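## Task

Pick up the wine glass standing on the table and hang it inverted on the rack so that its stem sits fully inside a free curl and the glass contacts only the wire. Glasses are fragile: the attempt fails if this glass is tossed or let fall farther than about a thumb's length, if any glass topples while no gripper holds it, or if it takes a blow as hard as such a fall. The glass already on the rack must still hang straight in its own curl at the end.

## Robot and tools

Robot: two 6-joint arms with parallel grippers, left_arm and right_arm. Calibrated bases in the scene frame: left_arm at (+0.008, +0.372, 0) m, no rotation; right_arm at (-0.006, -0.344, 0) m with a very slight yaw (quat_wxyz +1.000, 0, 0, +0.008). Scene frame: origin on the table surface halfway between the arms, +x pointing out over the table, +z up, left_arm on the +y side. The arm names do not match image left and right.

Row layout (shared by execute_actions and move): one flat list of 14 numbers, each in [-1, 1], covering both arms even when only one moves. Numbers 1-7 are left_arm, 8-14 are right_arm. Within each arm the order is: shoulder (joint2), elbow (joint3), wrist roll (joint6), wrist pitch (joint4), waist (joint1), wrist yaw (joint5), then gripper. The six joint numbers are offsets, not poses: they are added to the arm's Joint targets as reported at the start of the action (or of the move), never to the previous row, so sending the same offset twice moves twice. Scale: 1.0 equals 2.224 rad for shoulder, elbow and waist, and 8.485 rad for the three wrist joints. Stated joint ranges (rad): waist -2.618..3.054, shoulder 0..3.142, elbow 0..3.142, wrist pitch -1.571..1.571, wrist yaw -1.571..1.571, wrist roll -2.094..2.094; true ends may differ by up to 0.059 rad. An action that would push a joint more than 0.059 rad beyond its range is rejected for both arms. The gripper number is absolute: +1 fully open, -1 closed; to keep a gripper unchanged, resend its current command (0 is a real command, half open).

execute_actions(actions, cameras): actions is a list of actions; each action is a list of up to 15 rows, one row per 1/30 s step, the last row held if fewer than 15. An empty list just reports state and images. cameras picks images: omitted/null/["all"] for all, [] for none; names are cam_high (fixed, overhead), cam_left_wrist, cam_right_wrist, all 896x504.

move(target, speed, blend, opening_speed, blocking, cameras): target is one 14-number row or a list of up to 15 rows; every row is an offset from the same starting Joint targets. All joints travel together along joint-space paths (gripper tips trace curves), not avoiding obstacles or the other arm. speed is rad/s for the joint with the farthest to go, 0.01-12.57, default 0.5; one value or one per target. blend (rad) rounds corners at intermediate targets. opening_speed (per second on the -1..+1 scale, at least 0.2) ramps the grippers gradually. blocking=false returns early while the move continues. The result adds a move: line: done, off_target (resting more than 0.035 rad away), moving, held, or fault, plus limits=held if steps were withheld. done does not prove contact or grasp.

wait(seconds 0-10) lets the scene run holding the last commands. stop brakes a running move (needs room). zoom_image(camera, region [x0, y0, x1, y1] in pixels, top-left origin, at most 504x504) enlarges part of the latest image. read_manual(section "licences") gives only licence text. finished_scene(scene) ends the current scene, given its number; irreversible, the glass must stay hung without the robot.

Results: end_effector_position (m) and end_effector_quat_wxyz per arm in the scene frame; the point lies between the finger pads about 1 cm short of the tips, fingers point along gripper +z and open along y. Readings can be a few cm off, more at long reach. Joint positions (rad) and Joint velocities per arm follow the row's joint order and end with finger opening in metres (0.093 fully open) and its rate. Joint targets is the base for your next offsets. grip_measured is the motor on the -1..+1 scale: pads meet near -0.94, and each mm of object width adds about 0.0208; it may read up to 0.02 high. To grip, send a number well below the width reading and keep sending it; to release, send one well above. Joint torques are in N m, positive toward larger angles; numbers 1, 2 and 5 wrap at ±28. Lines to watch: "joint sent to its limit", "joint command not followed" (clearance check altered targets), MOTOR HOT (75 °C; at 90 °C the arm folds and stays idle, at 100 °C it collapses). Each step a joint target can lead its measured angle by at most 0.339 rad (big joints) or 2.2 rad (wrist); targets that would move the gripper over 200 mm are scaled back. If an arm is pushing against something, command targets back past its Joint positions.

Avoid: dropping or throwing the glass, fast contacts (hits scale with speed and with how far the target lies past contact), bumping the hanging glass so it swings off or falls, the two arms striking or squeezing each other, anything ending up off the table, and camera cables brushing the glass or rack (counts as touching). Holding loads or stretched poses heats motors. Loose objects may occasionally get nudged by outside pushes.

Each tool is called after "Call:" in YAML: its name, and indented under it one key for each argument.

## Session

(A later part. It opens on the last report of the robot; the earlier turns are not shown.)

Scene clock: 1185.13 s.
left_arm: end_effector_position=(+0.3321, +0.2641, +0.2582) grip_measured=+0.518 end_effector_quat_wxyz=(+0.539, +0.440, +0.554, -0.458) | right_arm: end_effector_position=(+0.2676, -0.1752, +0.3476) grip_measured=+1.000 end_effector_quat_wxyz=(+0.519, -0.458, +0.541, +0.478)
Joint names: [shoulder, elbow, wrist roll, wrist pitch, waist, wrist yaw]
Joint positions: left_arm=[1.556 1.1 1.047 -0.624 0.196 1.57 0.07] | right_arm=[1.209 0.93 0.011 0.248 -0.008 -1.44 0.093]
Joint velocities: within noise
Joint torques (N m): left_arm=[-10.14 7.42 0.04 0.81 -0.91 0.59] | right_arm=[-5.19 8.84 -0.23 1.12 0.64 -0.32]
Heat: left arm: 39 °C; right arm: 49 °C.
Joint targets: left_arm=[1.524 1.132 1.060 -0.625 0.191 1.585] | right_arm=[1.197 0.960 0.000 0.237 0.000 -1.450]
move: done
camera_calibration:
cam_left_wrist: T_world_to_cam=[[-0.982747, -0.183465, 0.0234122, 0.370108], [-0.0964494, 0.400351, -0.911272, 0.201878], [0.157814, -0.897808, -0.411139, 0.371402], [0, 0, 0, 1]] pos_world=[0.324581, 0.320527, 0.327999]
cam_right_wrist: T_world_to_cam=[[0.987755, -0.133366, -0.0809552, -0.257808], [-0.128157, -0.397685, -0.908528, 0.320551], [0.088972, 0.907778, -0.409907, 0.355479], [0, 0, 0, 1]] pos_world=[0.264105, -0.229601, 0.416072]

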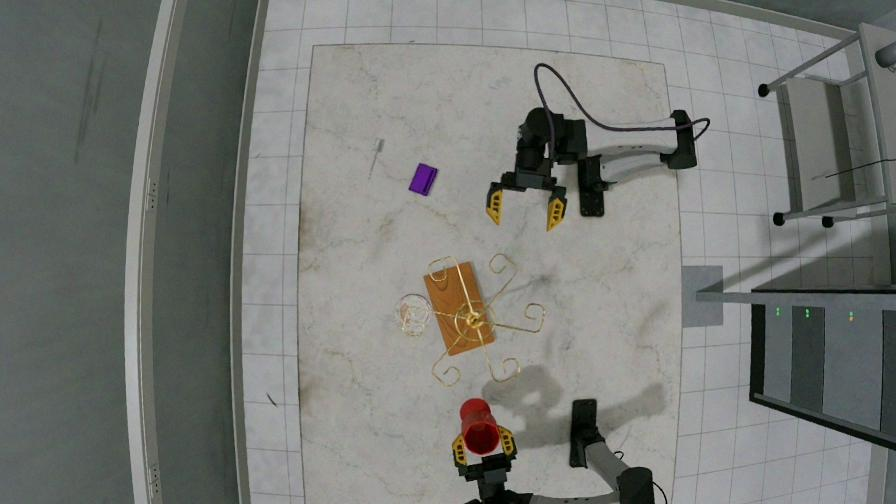

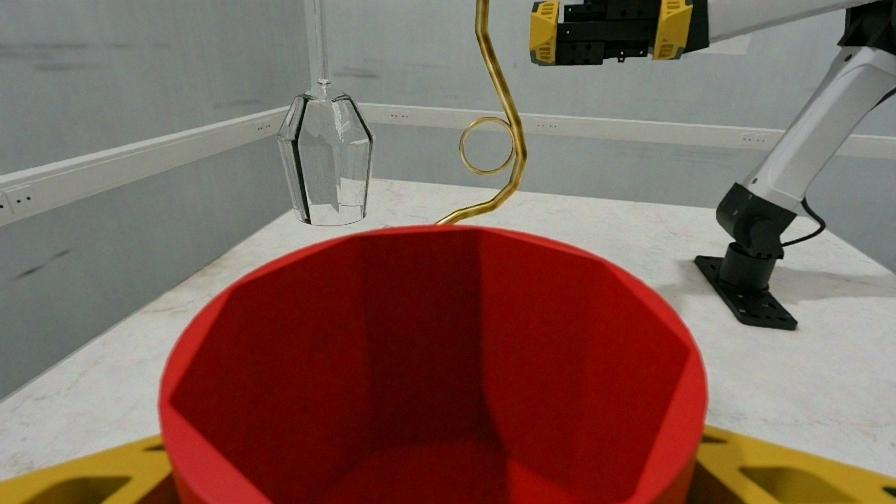

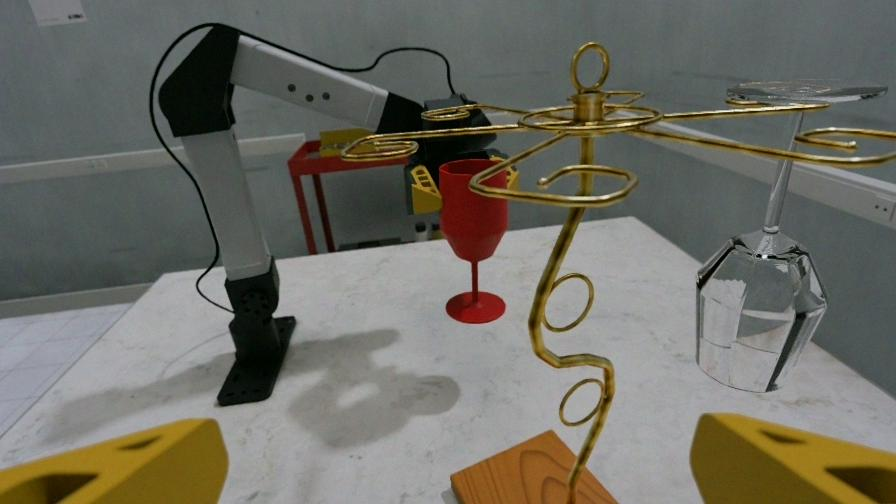

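Call:
move:
  target: [0, 0, -0.3410, -0.0270, 0, 0, 0.42, 0, 0, 0, 0, 0, 0, 1]
  speed: 0.9

Call:
zoom_image:
  camera: "cam_right_wrist"
  region: [350, 30, 600, 270]

Call:
zoom_image:
  camera: "cam_high"
  region: [425, 340, 555, 490]

Scene clock: 1211.53 s.
left_arm: end_effector_position=(+0.3354, +0.2666, +0.2324) grip_measured=+0.518 end_effector_quat_wxyz=(-0.266, -0.468, +0.591, -0.601) | right_arm: end_effector_position=(+0.2675, -0.1752, +0.3476) grip_measured=+1.000 end_effector_quat_wxyz=(+0.519, -0.458, +0.541, +0.478)
Joint names: [shoulder, elbow, wrist roll, wrist pitch, waist, wrist yaw]
Joint positions: left_arm=[1.556 1.1 -1.491 -0.714 0.196 1.421 0.07] | right_arm=[1.209 0.93 0.011 0.248 -0.008 -1.44 0.093]
Joint velocities: within noise
Joint torques (N m): left_arm=[-10.19 7.54 -4.14 -0.56 -0.99 1.97] | right_arm=[-5.12 8.68 -0.22 1.09 0.68 -0.3]
Heat: left arm: 42 °C; right arm: 49 °C.
Joint targets: left_arm=[1.524 1.132 -1.833 -0.855 0.191 1.585] | right_arm=[1.197 0.960 0.000 0.237 0.000 -1.451]
move: off_target (left_arm); left_arm: the wrist roll is farthest, 0.342 rad from its target
camera_calibration:
cam_left_wrist: T_world_to_cam=[[0.86606, 0.168483, 0.470696, -0.44345], [-0.496416, 0.17821, 0.849595, -0.03823], [0.0592599, -0.969461, 0.237979, 0.263838], [0, 0, 0, 1]] pos_world=[0.349441, 0.337308, 0.178422]
cam_right_wrist: T_world_to_cam=[[0.987795, -0.133046, -0.0809931, -0.257729], [-0.12806, -0.397696, -0.908537, 0.320527], [0.0886667, 0.90782, -0.40988, 0.355558], [0, 0, 0, 1]] pos_world=[0.264104, -0.2296, 0.416073]

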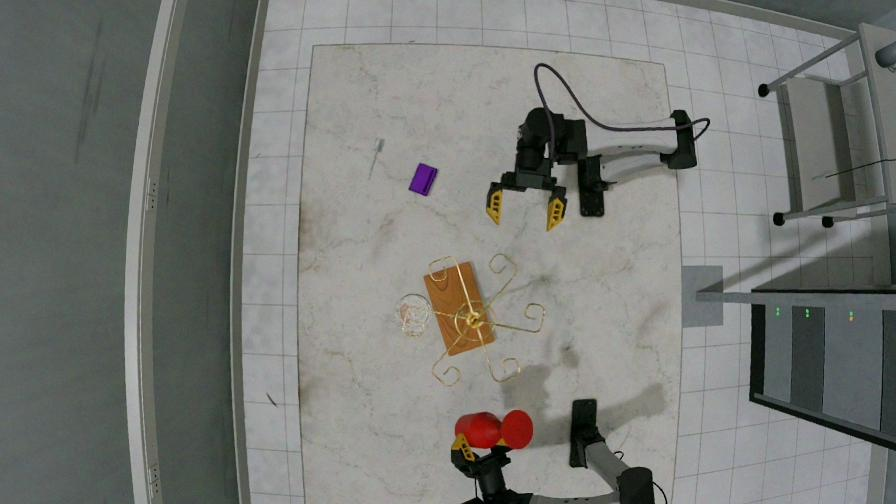

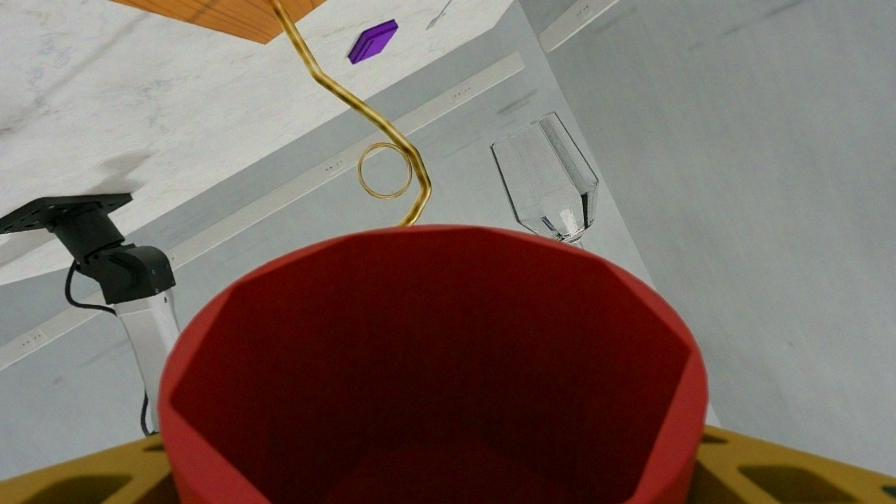

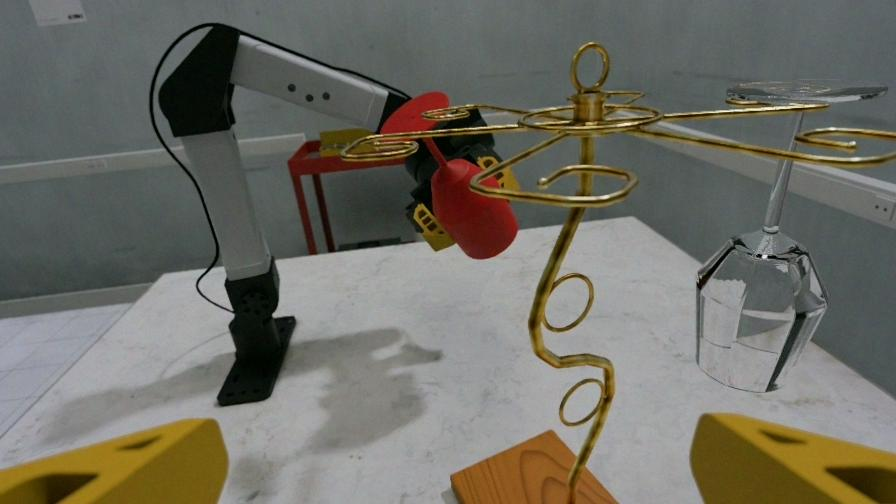

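Scaled by 2.016 from the camera's 896x504 image, which has a finer 1280x720 frame.

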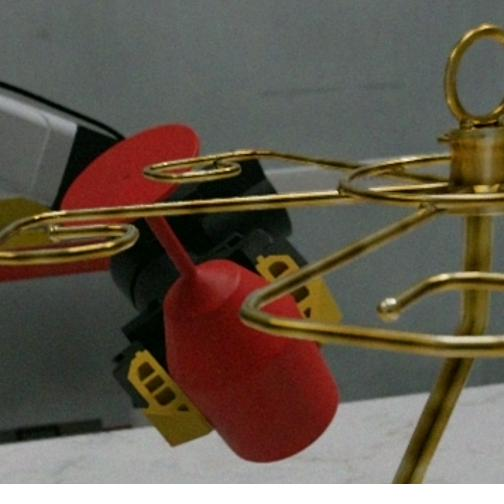

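Scaled by 3.360 from the camera's 896x504 image, which has a finer 1280x720 frame.

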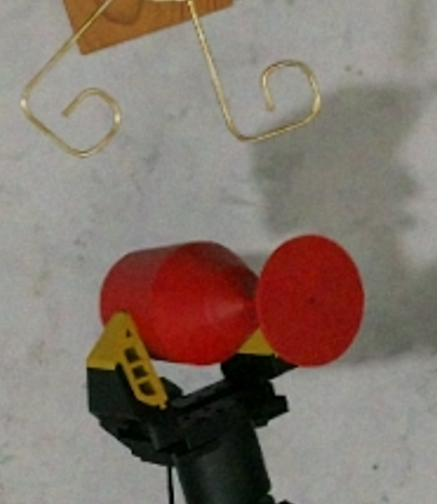

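Call:
zoom_image:
  camera: "cam_right_wrist"
  region: [370, 80, 540, 260]

Call:
zoom_image:
  camera: "cam_high"
  region: [430, 400, 560, 504]

Scaled by 2.800 from the camera's 896x504 image, which has a finer 1280x720 frame.

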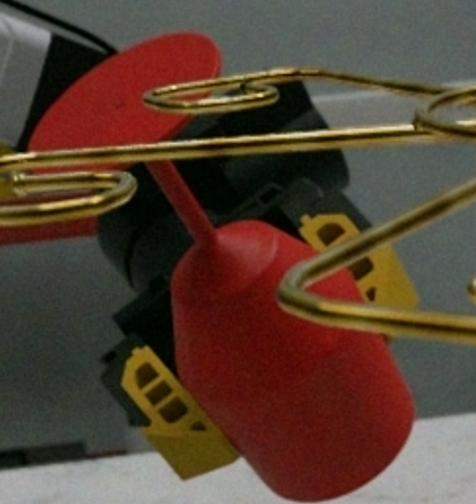

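Scaled by 3.877 from the camera's 896x504 image, which has a finer 1280x720 frame.

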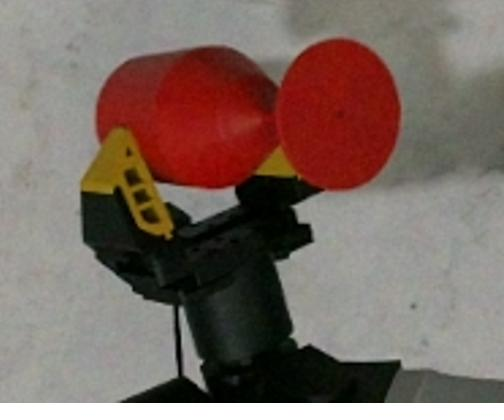

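Call:
move:
  target: [0, 0, 0.0628, 0.0242, 0, 0, 0.42, 0, 0, 0, 0, 0, 0, 1]
  speed: 0.5
  cameras: ["cam_left_wrist", "cam_right_wrist"]

Scene clock: 1400.60 s.
left_arm: end_effector_position=(+0.3330, +0.2643, +0.2527) grip_measured=+0.518 end_effector_quat_wxyz=(-0.206, -0.350, +0.626, -0.666) | right_arm: end_effector_position=(+0.2675, -0.1752, +0.3476) grip_measured=+1.000 end_effector_quat_wxyz=(+0.519, -0.458, +0.541, +0.478)
Joint names: [shoulder, elbow, wrist roll, wrist pitch, waist, wrist yaw]
Joint positions: left_arm=[1.556 1.1 -1.279 -0.647 0.196 1.538 0.07] | right_arm=[1.209 0.93 0.011 0.248 -0.008 -1.44 0.093]
Joint velocities: within noise
Joint torques (N m): left_arm=[-10.07 7.62 -0.26 0.83 -0.95 0.9] | right_arm=[-5.07 8.73 -0.19 1.1 0.47 -0.27]
Heat: left arm: 60 °C; right arm: 50 °C.
Joint targets: left_arm=[1.524 1.132 -1.300 -0.649 0.191 1.585] | right_arm=[1.197 0.960 0.000 0.237 0.000 -1.451]
move: off_target (left_arm); left_arm: the wrist yaw is farthest, 0.047 rad from its target
camera_calibration:
cam_left_wrist: T_world_to_cam=[[0.704322, 0.140244, 0.695889, -0.446097], [-0.705203, 0.250574, 0.66325, 0.0411719], [-0.0813553, -0.957885, 0.275386, 0.291188], [0, 0, 0, 1]] pos_world=[0.36692, 0.33117, 0.202938]
cam_right_wrist: T_world_to_cam=[[0.987795, -0.133046, -0.0809931, -0.257729], [-0.12806, -0.397696, -0.908537, 0.320527], [0.0886667, 0.90782, -0.40988, 0.355558], [0, 0, 0, 1]] pos_world=[0.264104, -0.2296, 0.416073]
Images, in order (width x height): cam_left_wrist 896x504, cam_right_wrist 896x504.

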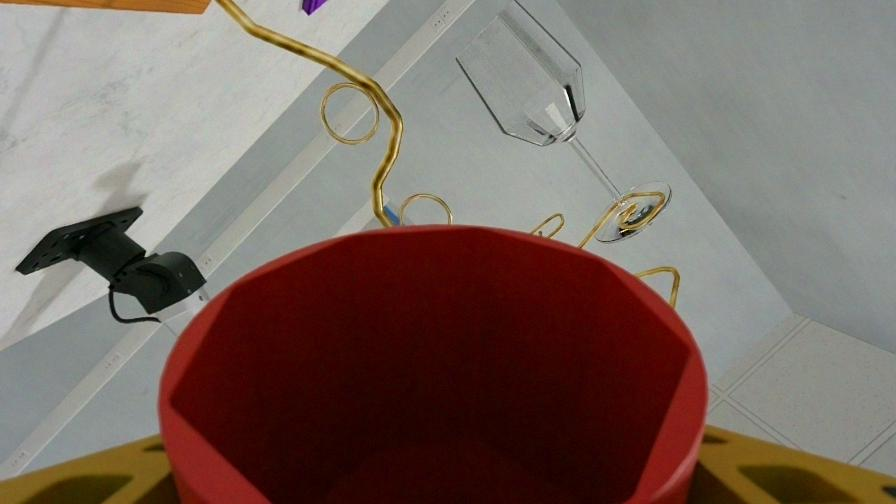

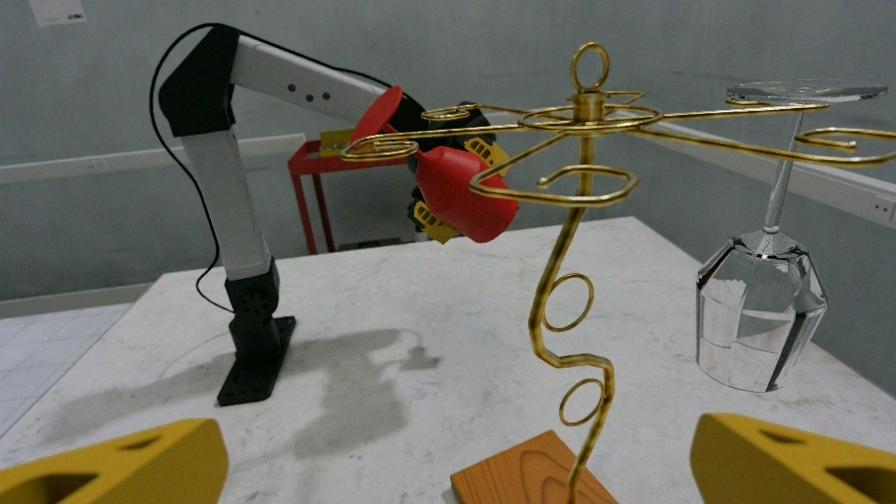

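Call:
zoom_image:
  camera: "cam_right_wrist"
  region: [200, 10, 530, 240]

Scaled by 1.527 from the camera's 896x504 image, which has a finer 1280x720 frame.

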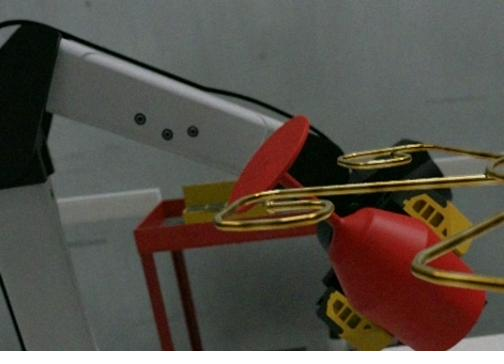

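Call:
move:
  target: [0, 0, 0.0354, 0, 0, 0, 0.42, 0, 0, 0.1414, -0.1509, 0, -0.0140, 1]
  speed: 0.8
  cameras: ["cam_high", "cam_right_wrist"]

Scene clock: 1788.93 s.
left_arm: end_effector_position=(+0.3318, +0.2640, +0.2553) grip_measured=+0.518 end_effector_quat_wxyz=(-0.115, -0.255, +0.665, -0.693) | right_arm: end_effector_position=(+0.1915, -0.1744, +0.2768) grip_measured=+1.000 end_effector_quat_wxyz=(-0.315, +0.317, +0.637, +0.627)
Joint names: [shoulder, elbow, wrist roll, wrist pitch, waist, wrist yaw]
Joint positions: left_arm=[1.556 1.1 -1 -0.646 0.196 1.556 0.07] | right_arm=[1.209 0.93 1.192 -1.028 -0.008 -1.556 0.093]
Joint velocities: within noise
Joint torques (N m): left_arm=[-10.25 7.57 -0.04 0.83 -0.95 0.7] | right_arm=[-4.27 7.99 -0.04 0.38 0.51 -0.91]
Heat: left arm: 49 °C; right arm: 52 °C.
Joint targets: left_arm=[1.524 1.132 -1.000 -0.649 0.191 1.585] | right_arm=[1.197 0.960 1.200 -1.043 0.000 -1.569]
move: done
camera_calibration:
cam_right_wrist: T_world_to_cam=[[-0.823198, -0.0214803, -0.567348, 0.312628], [-0.513514, -0.398073, 0.760159, -0.141187], [-0.242174, 0.917102, 0.316663, 0.196457], [0, 0, 0, 1]] pos_world=[0.23243, -0.229658, 0.222483]
Images, in order (width x height): cam_high 896x504, cam_right_wrist 896x504.

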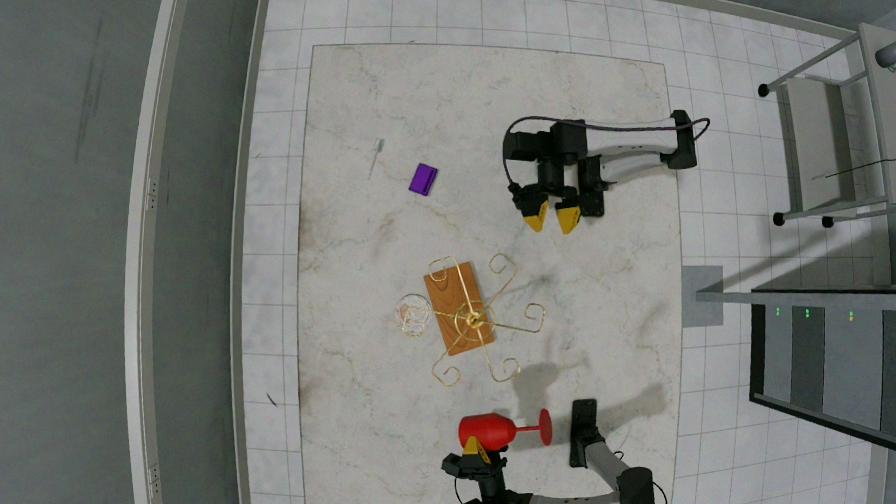

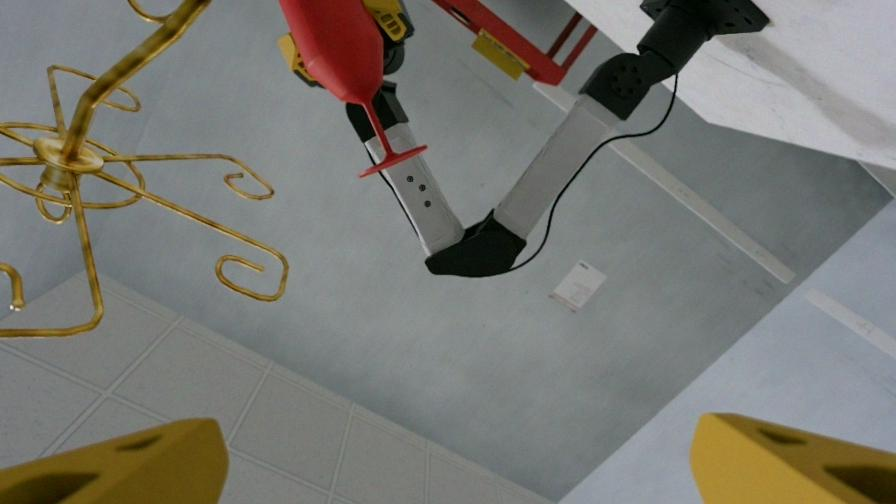

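Call:
move:
  target: [0, 0, 0, 0, 0, 0, 0.42, 0, 0, 0.0354, 0, 0, 0, 1]
  speed: 0.5
  cameras: ["cam_high", "cam_right_wrist"]

Call:
zoom_image:
  camera: "cam_high"
  region: [480, 90, 720, 250]

Scene clock: 1800.23 s.
left_arm: end_effector_position=(+0.3317, +0.2640, +0.2553) grip_measured=+0.518 end_effector_quat_wxyz=(-0.115, -0.255, +0.665, -0.693) | right_arm: end_effector_position=(+0.1914, -0.1744, +0.2768) grip_measured=+1.000 end_effector_quat_wxyz=(-0.406, +0.410, +0.582, +0.573)
Joint names: [shoulder, elbow, wrist roll, wrist pitch, waist, wrist yaw]
Joint positions: left_arm=[1.556 1.1 -1 -0.646 0.196 1.556 0.07] | right_arm=[1.209 0.93 1.492 -1.029 -0.008 -1.557 0.093]
Joint velocities: within noise
Joint torques (N m): left_arm=[-10.17 7.49 -0.04 0.77 -0.98 0.74] | right_arm=[-4.4 8.17 -0.02 0.35 0.53 -0.92]
Heat: left arm: 49 °C; right arm: 52 °C.
Joint targets: left_arm=[1.524 1.132 -1.000 -0.649 0.191 1.585] | right_arm=[1.197 0.960 1.501 -1.043 0.000 -1.569]
move: done
camera_calibration:
cam_right_wrist: T_world_to_cam=[[-0.954677, -0.0181641, -0.297088, 0.263501], [-0.265993, -0.395835, 0.878955, -0.221227], [-0.133563, 0.918142, 0.373063, 0.160185], [0, 0, 0, 1]] pos_world=[0.214108, -0.229855, 0.212972]
Images, in order (width x height): cam_high 896x504, cam_right_wrist 896x504.

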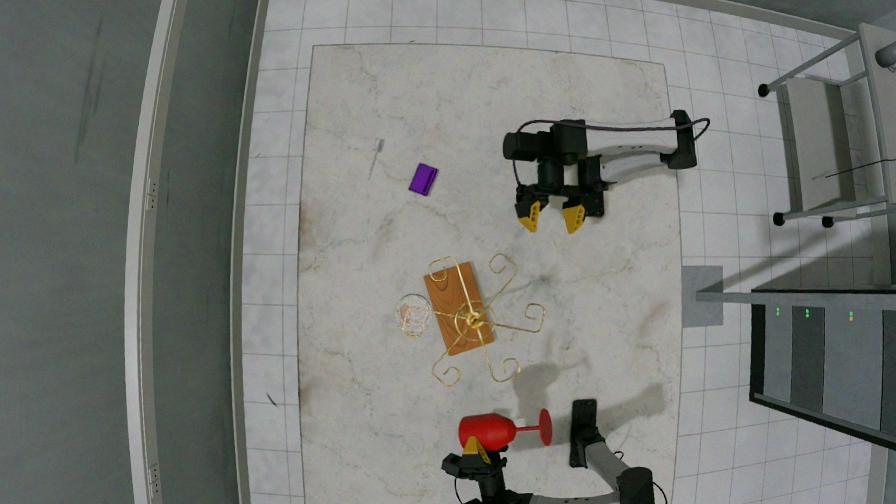

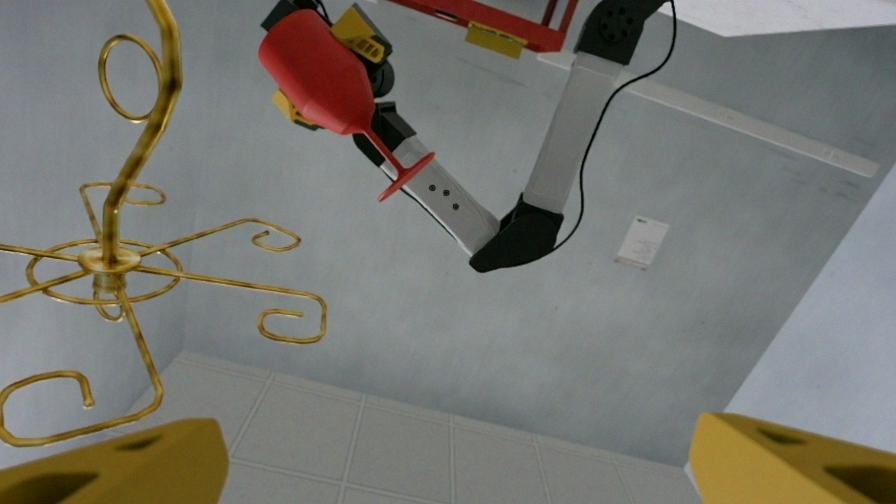

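Scaled by 2.100 from the camera's 896x504 image, which has a finer 1280x720 frame.

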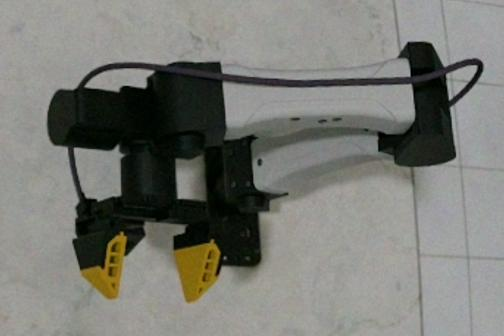

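Call:
move:
  target: [0, 0, 0, 0, 0, 0, 0.42, 0, 0, 0.0412, 0, 0, 0, 1]
  speed: 0.5
  cameras: ["cam_high", "cam_right_wrist"]

Call:
zoom_image:
  camera: "cam_right_wrist"
  region: [0, 180, 380, 504]

Scene clock: 1815.77 s.
left_arm: end_effector_position=(+0.3317, +0.2640, +0.2553) grip_measured=+0.518 end_effector_quat_wxyz=(-0.115, -0.255, +0.665, -0.693) | right_arm: end_effector_position=(+0.1914, -0.1744, +0.2769) grip_measured=+1.000 end_effector_quat_wxyz=(+0.500, -0.504, -0.502, -0.494)
Joint names: [shoulder, elbow, wrist roll, wrist pitch, waist, wrist yaw]
Joint positions: left_arm=[1.556 1.1 -1 -0.646 0.196 1.556 0.07] | right_arm=[1.209 0.93 1.841 -1.029 -0.008 -1.557 0.093]
Joint velocities: within noise
Joint torques (N m): left_arm=[-10.29 7.56 0.04 0.78 -0.77 0.77] | right_arm=[-4.3 8.17 0.04 0.32 0.51 -0.86]
Heat: left arm: 49 °C; right arm: 52 °C.
Joint targets: left_arm=[1.524 1.132 -1.000 -0.649 0.191 1.585] | right_arm=[1.197 0.960 1.850 -1.043 0.000 -1.570]
move: done
camera_calibration:
cam_right_wrist: T_world_to_cam=[[-0.998803, -0.0137954, 0.0469217, 0.177466], [0.0485568, -0.394426, 0.917644, -0.291908], [0.0058479, 0.918824, 0.394624, 0.127625], [0, 0, 0, 1]] pos_world=[0.190682, -0.229953, 0.209177]
Images, in order (width x height): cam_high 896x504, cam_right_wrist 896x504.

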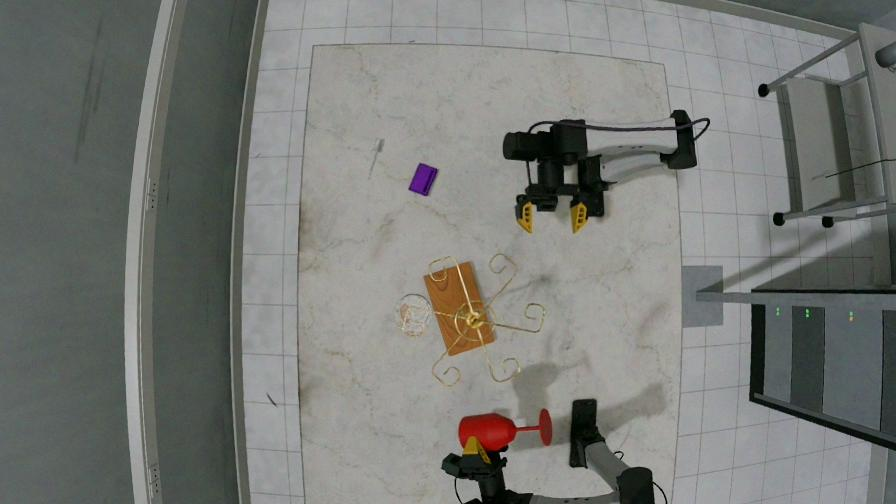

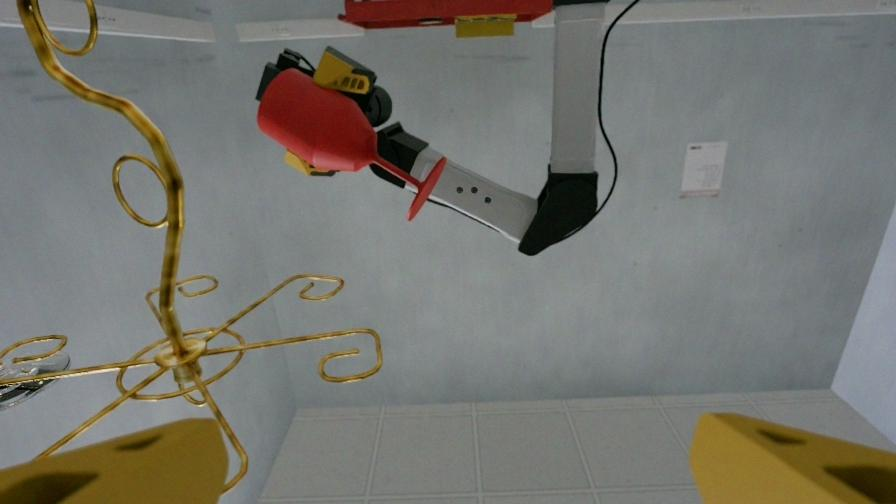

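Scaled by 1.326 from the camera's 896x504 image, which has a finer 1280x720 frame.

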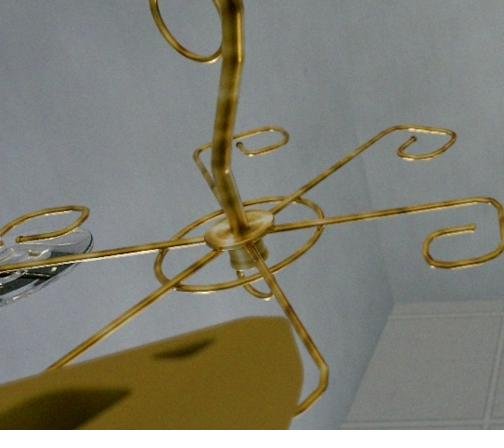

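Call:
zoom_image:
  camera: "cam_high"
  region: [500, 280, 570, 350]

Call:
zoom_image:
  camera: "cam_right_wrist"
  region: [290, 260, 410, 400]

Scaled by 7.200 from the camera's 896x504 image, which has a finer 1280x720 frame.

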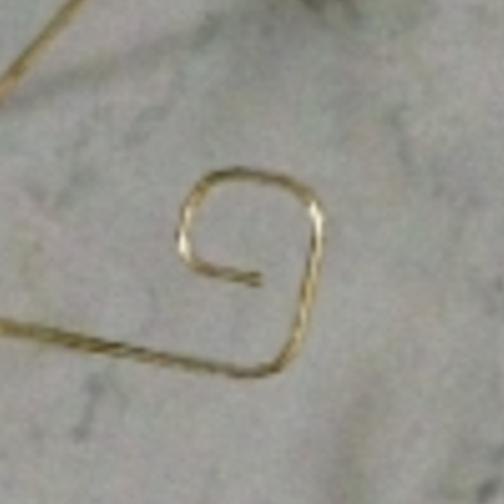

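Scaled by 3.600 from the camera's 896x504 image, which has a finer 1280x720 frame.

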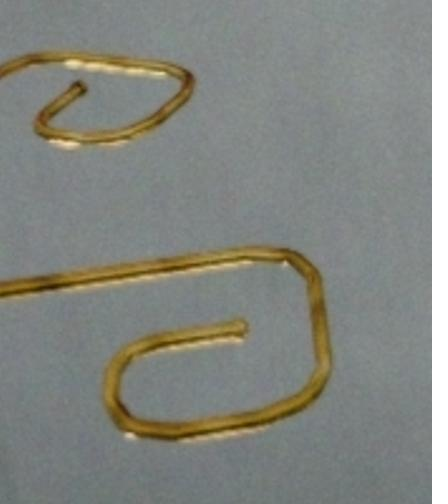

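Call:
move:
  target: [-0.2109, -0.0706, 0.1179, 0.0720, 0.0490, -0.1868, 0.42, 0, 0, 0, 0, -0.1709, 0, 1]
  speed: 0.8

Scene clock: 2065.67 s.
left_arm: end_effector_position=(+0.3741, +0.4801, +0.3428) grip_measured=+0.518 end_effector_quat_wxyz=(+0.639, -0.111, +0.756, +0.085) | right_arm: end_effector_position=(+0.2392, -0.2563, +0.2769) grip_measured=+1.000 end_effector_quat_wxyz=(-0.402, +0.587, +0.402, +0.576)
Joint names: [shoulder, elbow, wrist roll, wrist pitch, waist, wrist yaw]
Joint positions: left_arm=[1.073 0.984 -0.011 -0.08 0.296 0.016 0.07] | right_arm=[1.209 0.93 1.842 -1.029 -0.374 -1.557 0.093]
Joint velocities: within noise
Joint torques (N m): left_arm=[-5.16 5.18 0.06 2.38 0.01 -0.13] | right_arm=[-4.4 7.99 0.01 0.34 -0.5 -0.85]
Heat: left arm: 50 °C; right arm: 51 °C.
Joint targets: left_arm=[1.055 0.975 0.000 -0.039 0.300 0.000] | right_arm=[1.197 0.960 1.850 -1.043 -0.381 -1.569]
move: off_target (left_arm); left_arm: the wrist pitch is farthest, 0.042 rad from its target
camera_calibration:
cam_left_wrist: T_world_to_cam=[[0.265693, -0.964038, 0.00615788, 0.362702], [-0.536776, -0.153237, -0.829693, 0.599001], [0.800799, 0.217138, -0.558186, -0.131957], [0, 0, 0, 1]] pos_world=[0.330833, 0.470101, 0.421097]
cam_right_wrist: T_world_to_cam=[[-0.937355, 0.345033, 0.0481385, 0.300948], [-0.095084, -0.386317, 0.917452, -0.290174], [0.335148, 0.855401, 0.394924, 0.107502], [0, 0, 0, 1]] pos_world=[0.218475, -0.307894, 0.209278]

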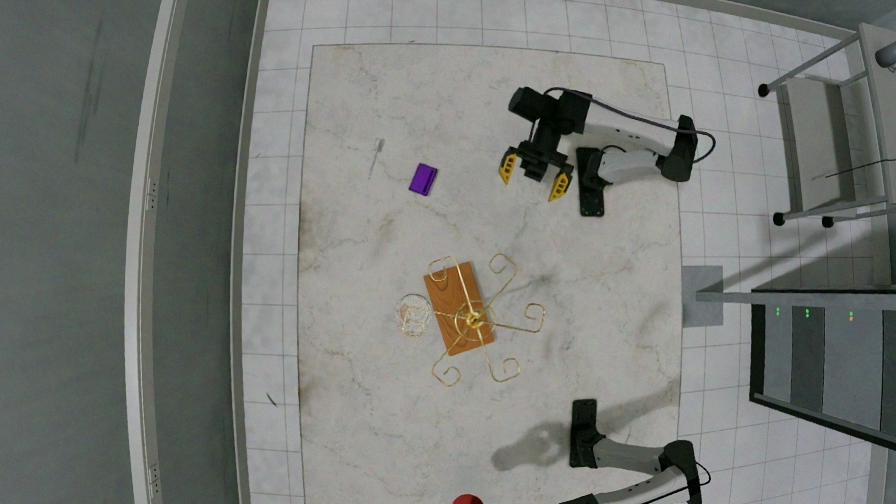

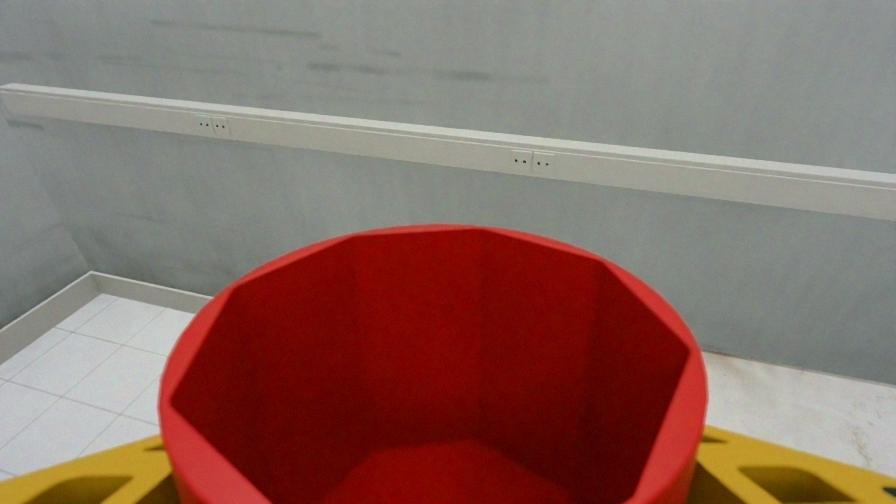

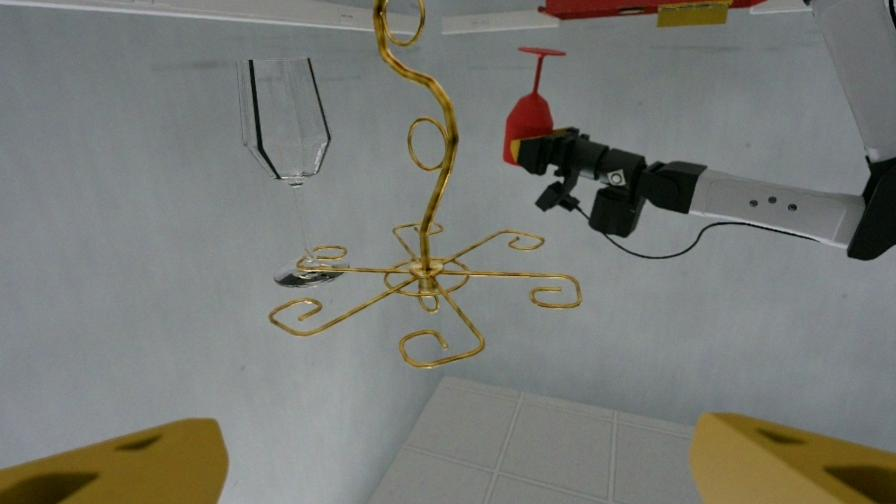

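Call:
move:
  target:
    - [0.0719, 0.0247, -0.0925, -0.0590, -0.0899, -0.1850, 0.42, 0, 0, 0, 0, 0, 0, 1]
    - [0.1335, 0.0326, 0.2160, -0.1067, -0.0899, -0.1850, 0.42, 0, 0, 0, 0, 0, 0, 1]
  speed: 0.9
  blend: 0.2

Scene clock: 2092.30 s.
left_arm: end_effector_position=(+0.2378, +0.5645, +0.2659) grip_measured=+0.518 end_effector_quat_wxyz=(-0.260, +0.235, +0.697, +0.626) | right_arm: end_effector_position=(+0.2392, -0.2563, +0.2769) grip_measured=+1.000 end_effector_quat_wxyz=(-0.402, +0.587, +0.402, +0.576)
Joint names: [shoulder, elbow, wrist roll, wrist pitch, waist, wrist yaw]
Joint positions: left_arm=[1.346 1.011 1.146 -0.81 0.105 -1.482 0.07] | right_arm=[1.209 0.93 1.842 -1.029 -0.374 -1.557 0.093]
Joint velocities: within noise
Joint torques (N m): left_arm=[-4.57 7.99 7.68 -0.45 -1.06 -1.13] | right_arm=[-4.36 8.02 -0.02 0.35 -0.55 -0.89]
Heat: left arm: 45 °C; right arm: 51 °C.
Joint targets: left_arm=[1.352 1.048 1.833 -0.944 0.100 -1.557] | right_arm=[1.197 0.960 1.850 -1.043 -0.381 -1.569]
joint sent to its limit (left arm) — the wrist yaw, lower limit.
move: off_target (left_arm); joint sent to its limit at target 1; left_arm: the wrist roll is farthest, 0.686 rad from its target
camera_calibration:
cam_left_wrist: T_world_to_cam=[[-0.659327, -0.116082, -0.742841, 0.421145], [-0.651454, -0.405056, 0.641511, 0.253192], [-0.37536, 0.906893, 0.191442, -0.392987], [0, 0, 0, 1]] pos_world=[0.295104, 0.507841, 0.225652]
cam_right_wrist: T_world_to_cam=[[-0.937355, 0.345033, 0.0481385, 0.300948], [-0.095084, -0.386317, 0.917452, -0.290174], [0.335148, 0.855401, 0.394924, 0.107502], [0, 0, 0, 1]] pos_world=[0.218475, -0.307894, 0.209278]

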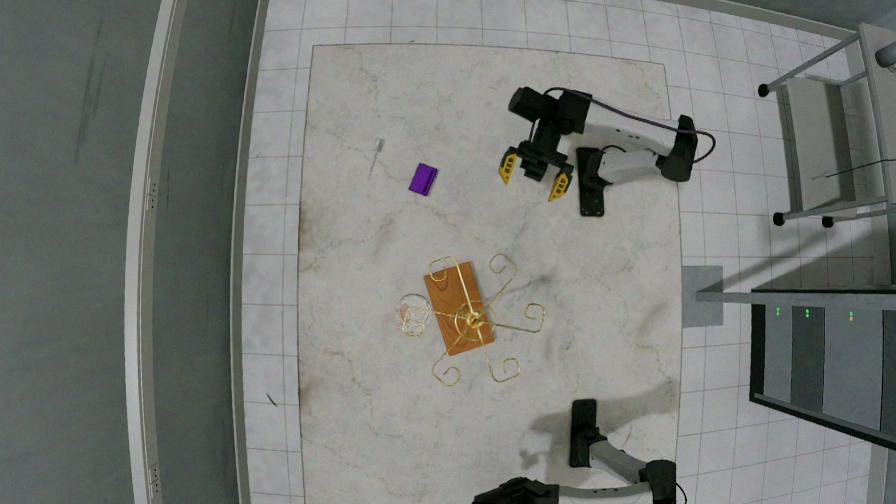

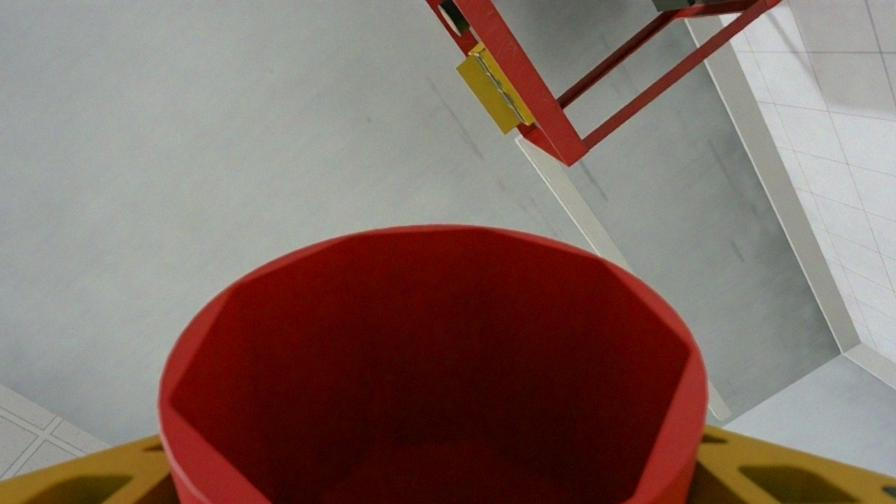

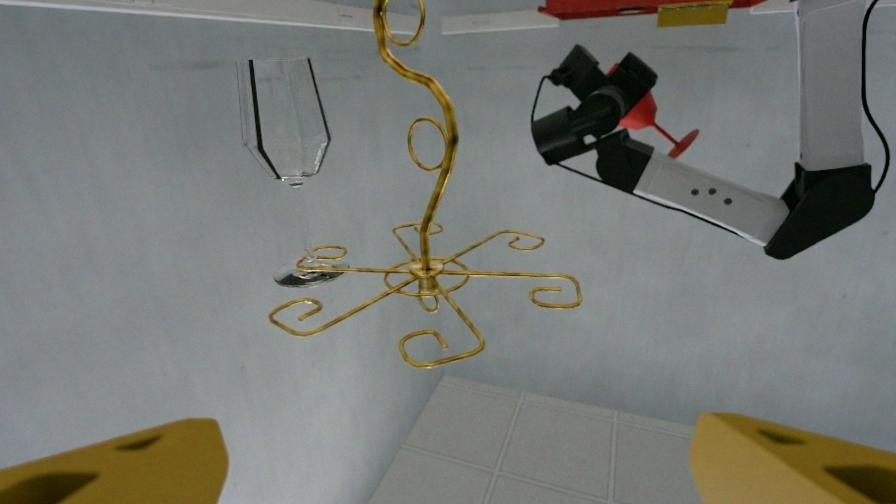

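Call:
move:
  target: [0, 0, -0.1100, 0.0150, 0, 0, 0.42, 0, 0, 0, 0, 0, 0, 1]
  speed: 0.8
  cameras: ["cam_right_wrist"]

Call:
zoom_image:
  camera: "cam_right_wrist"
  region: [500, 0, 896, 280]

Scene clock: 2111.70 s.
left_arm: end_effector_position=(+0.2352, +0.5647, +0.2733) grip_measured=+0.518 end_effector_quat_wxyz=(-0.187, +0.133, +0.708, +0.668) | right_arm: end_effector_position=(+0.2392, -0.2563, +0.2769) grip_measured=+1.000 end_effector_quat_wxyz=(-0.402, +0.587, +0.402, +0.576)
Joint names: [shoulder, elbow, wrist roll, wrist pitch, waist, wrist yaw]
Joint positions: left_arm=[1.346 1.011 0.894 -0.8 0.105 -1.528 0.07] | right_arm=[1.209 0.93 1.842 -1.029 -0.374 -1.557 0.093]
Joint velocities: within noise
Joint torques (N m): left_arm=[-4.63 7.83 -0.04 0.65 -1.1 -0.78] | right_arm=[-4.34 8.12 -0.03 0.36 -0.54 -0.9]
Heat: left arm: 72 °C; right arm: 51 °C. Fold the left arm in close to its base, or ease its load, before you think long.
Joint targets: left_arm=[1.352 1.048 0.900 -0.817 0.100 -1.557] | right_arm=[1.197 0.960 1.850 -1.043 -0.381 -1.569]
MOTOR HOT: the wrist roll of the left arm reports 72 °C; the controller's stop level is 90 °C. To cool a motor, set the load down, stop pushing, or move to a pose that needs little force.
move: off_target (left_arm); left_arm: the elbow is farthest, 0.037 rad from its target
camera_calibration:
cam_right_wrist: T_world_to_cam=[[-0.937355, 0.345033, 0.0481385, 0.300948], [-0.095084, -0.386317, 0.917452, -0.290174], [0.335148, 0.855401, 0.394924, 0.107502], [0, 0, 0, 1]] pos_world=[0.218475, -0.307894, 0.209278]
Images, in order (width x height): cam_right_wrist 896x504.

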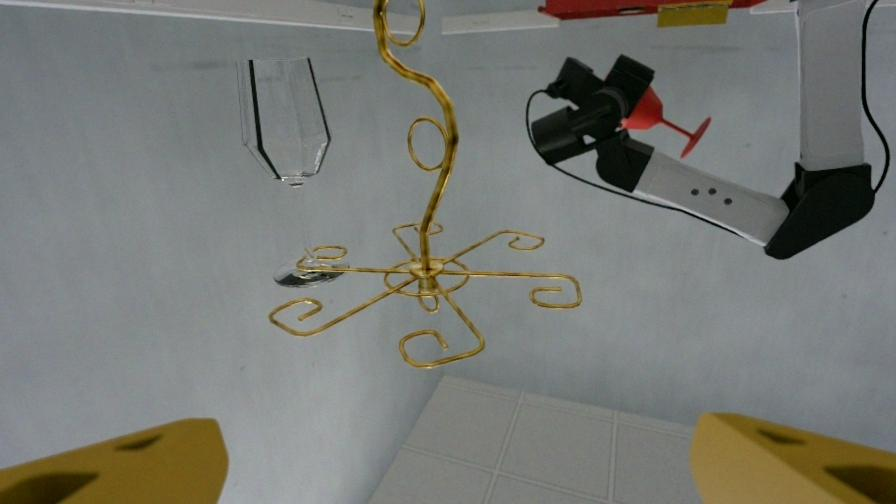

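Scaled by 1.273 from the camera's 896x504 image, which has a finer 1280x720 frame.

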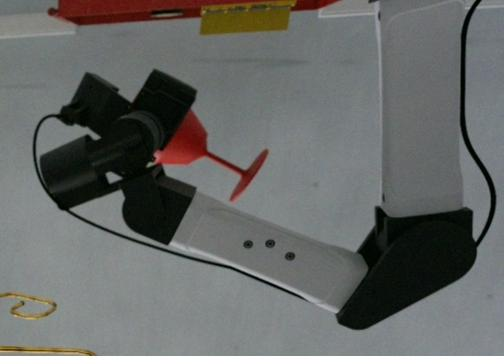

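Call:
move:
  target:
    - [-0.0504, -0.0755, -0.1986, 0.0521, 0, 0, 0.42, 0.0225, -0.2428, -0.2180, 0.2235, -0.1817, 0, 1]
    - [-0.0504, -0.0755, -0.1986, 0.0521, -0.8296, 0, 0.42, 0.0225, -0.2428, -0.2180, 0.2235, -0.1817, 0, 1]
  speed: [0.9, 0.7]
  blend: 0.1

Scene clock: 2249.13 s.
left_arm: end_effector_position=(+0.1310, +0.0988, +0.2743) grip_measured=+0.518 end_effector_quat_wxyz=(+0.694, +0.073, +0.713, -0.068) | right_arm: end_effector_position=(+0.2718, -0.3766, +0.2294) grip_measured=+1.000 end_effector_quat_wxyz=(+0.654, -0.279, +0.650, +0.269)
Joint names: [shoulder, elbow, wrist roll, wrist pitch, waist, wrist yaw]
Joint positions: left_arm=[1.265 0.887 -0.77 -0.398 -1.742 -1.533 0.07] | right_arm=[1.241 0.432 0.01 0.834 -0.778 -1.56 0.093]
Joint velocities: within noise
Joint torques (N m): left_arm=[-6.87 4.6 -0.24 1.26 -0.51 -0.62] | right_arm=[-2.85 4.38 -0.21 1.31 -0.85 -0.24]
Heat: left arm: 48 °C; right arm: 50 °C.
Joint targets: left_arm=[1.240 0.880 -0.785 -0.374 -1.746 -1.557] | right_arm=[1.247 0.420 0.000 0.853 -0.785 -1.569]
MOTOR HOT: cleared for the motors of the left arm.
move: done
camera_calibration:
cam_left_wrist: T_world_to_cam=[[-0.208898, -0.977834, -0.0142523, 0.129162], [-0.422622, 0.10341, -0.900387, 0.332316], [0.881903, -0.182066, -0.434856, 0.102317], [0, 0, 0, 1]] pos_world=[0.0771922, 0.110563, 0.345547]
cam_right_wrist: T_world_to_cam=[[0.707676, -0.706124, -0.0241748, -0.451044], [-0.302905, -0.272303, -0.91329, 0.22948], [0.638313, 0.653636, -0.406591, 0.243764], [0, 0, 0, 1]] pos_world=[0.233105, -0.415338, 0.29779]

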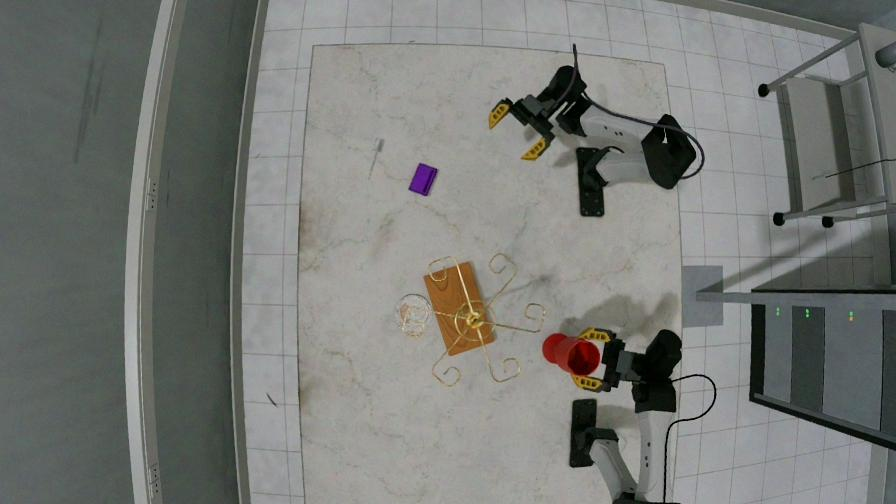

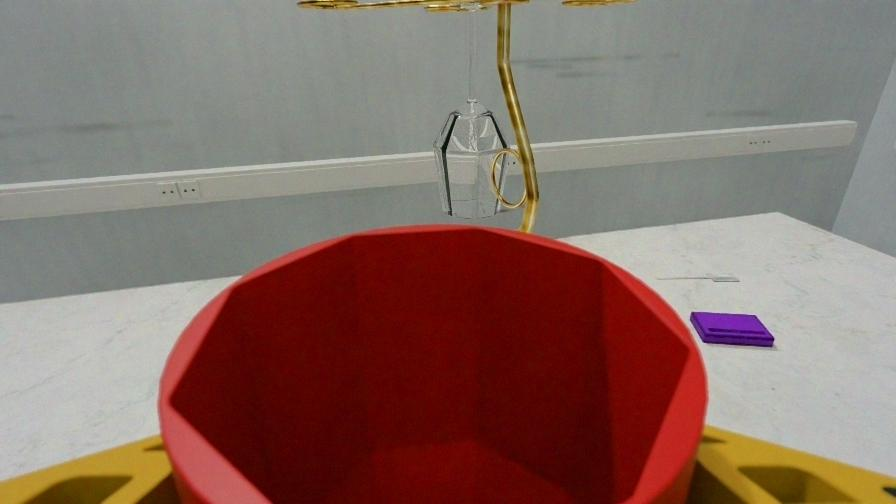

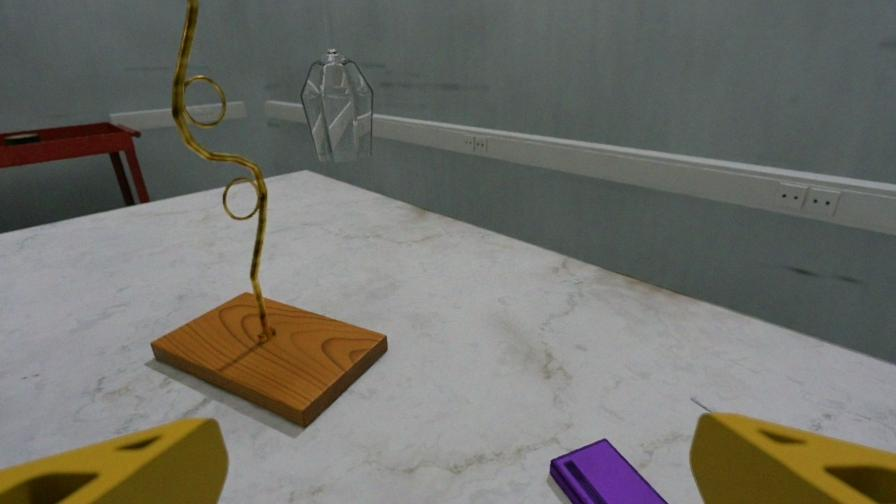

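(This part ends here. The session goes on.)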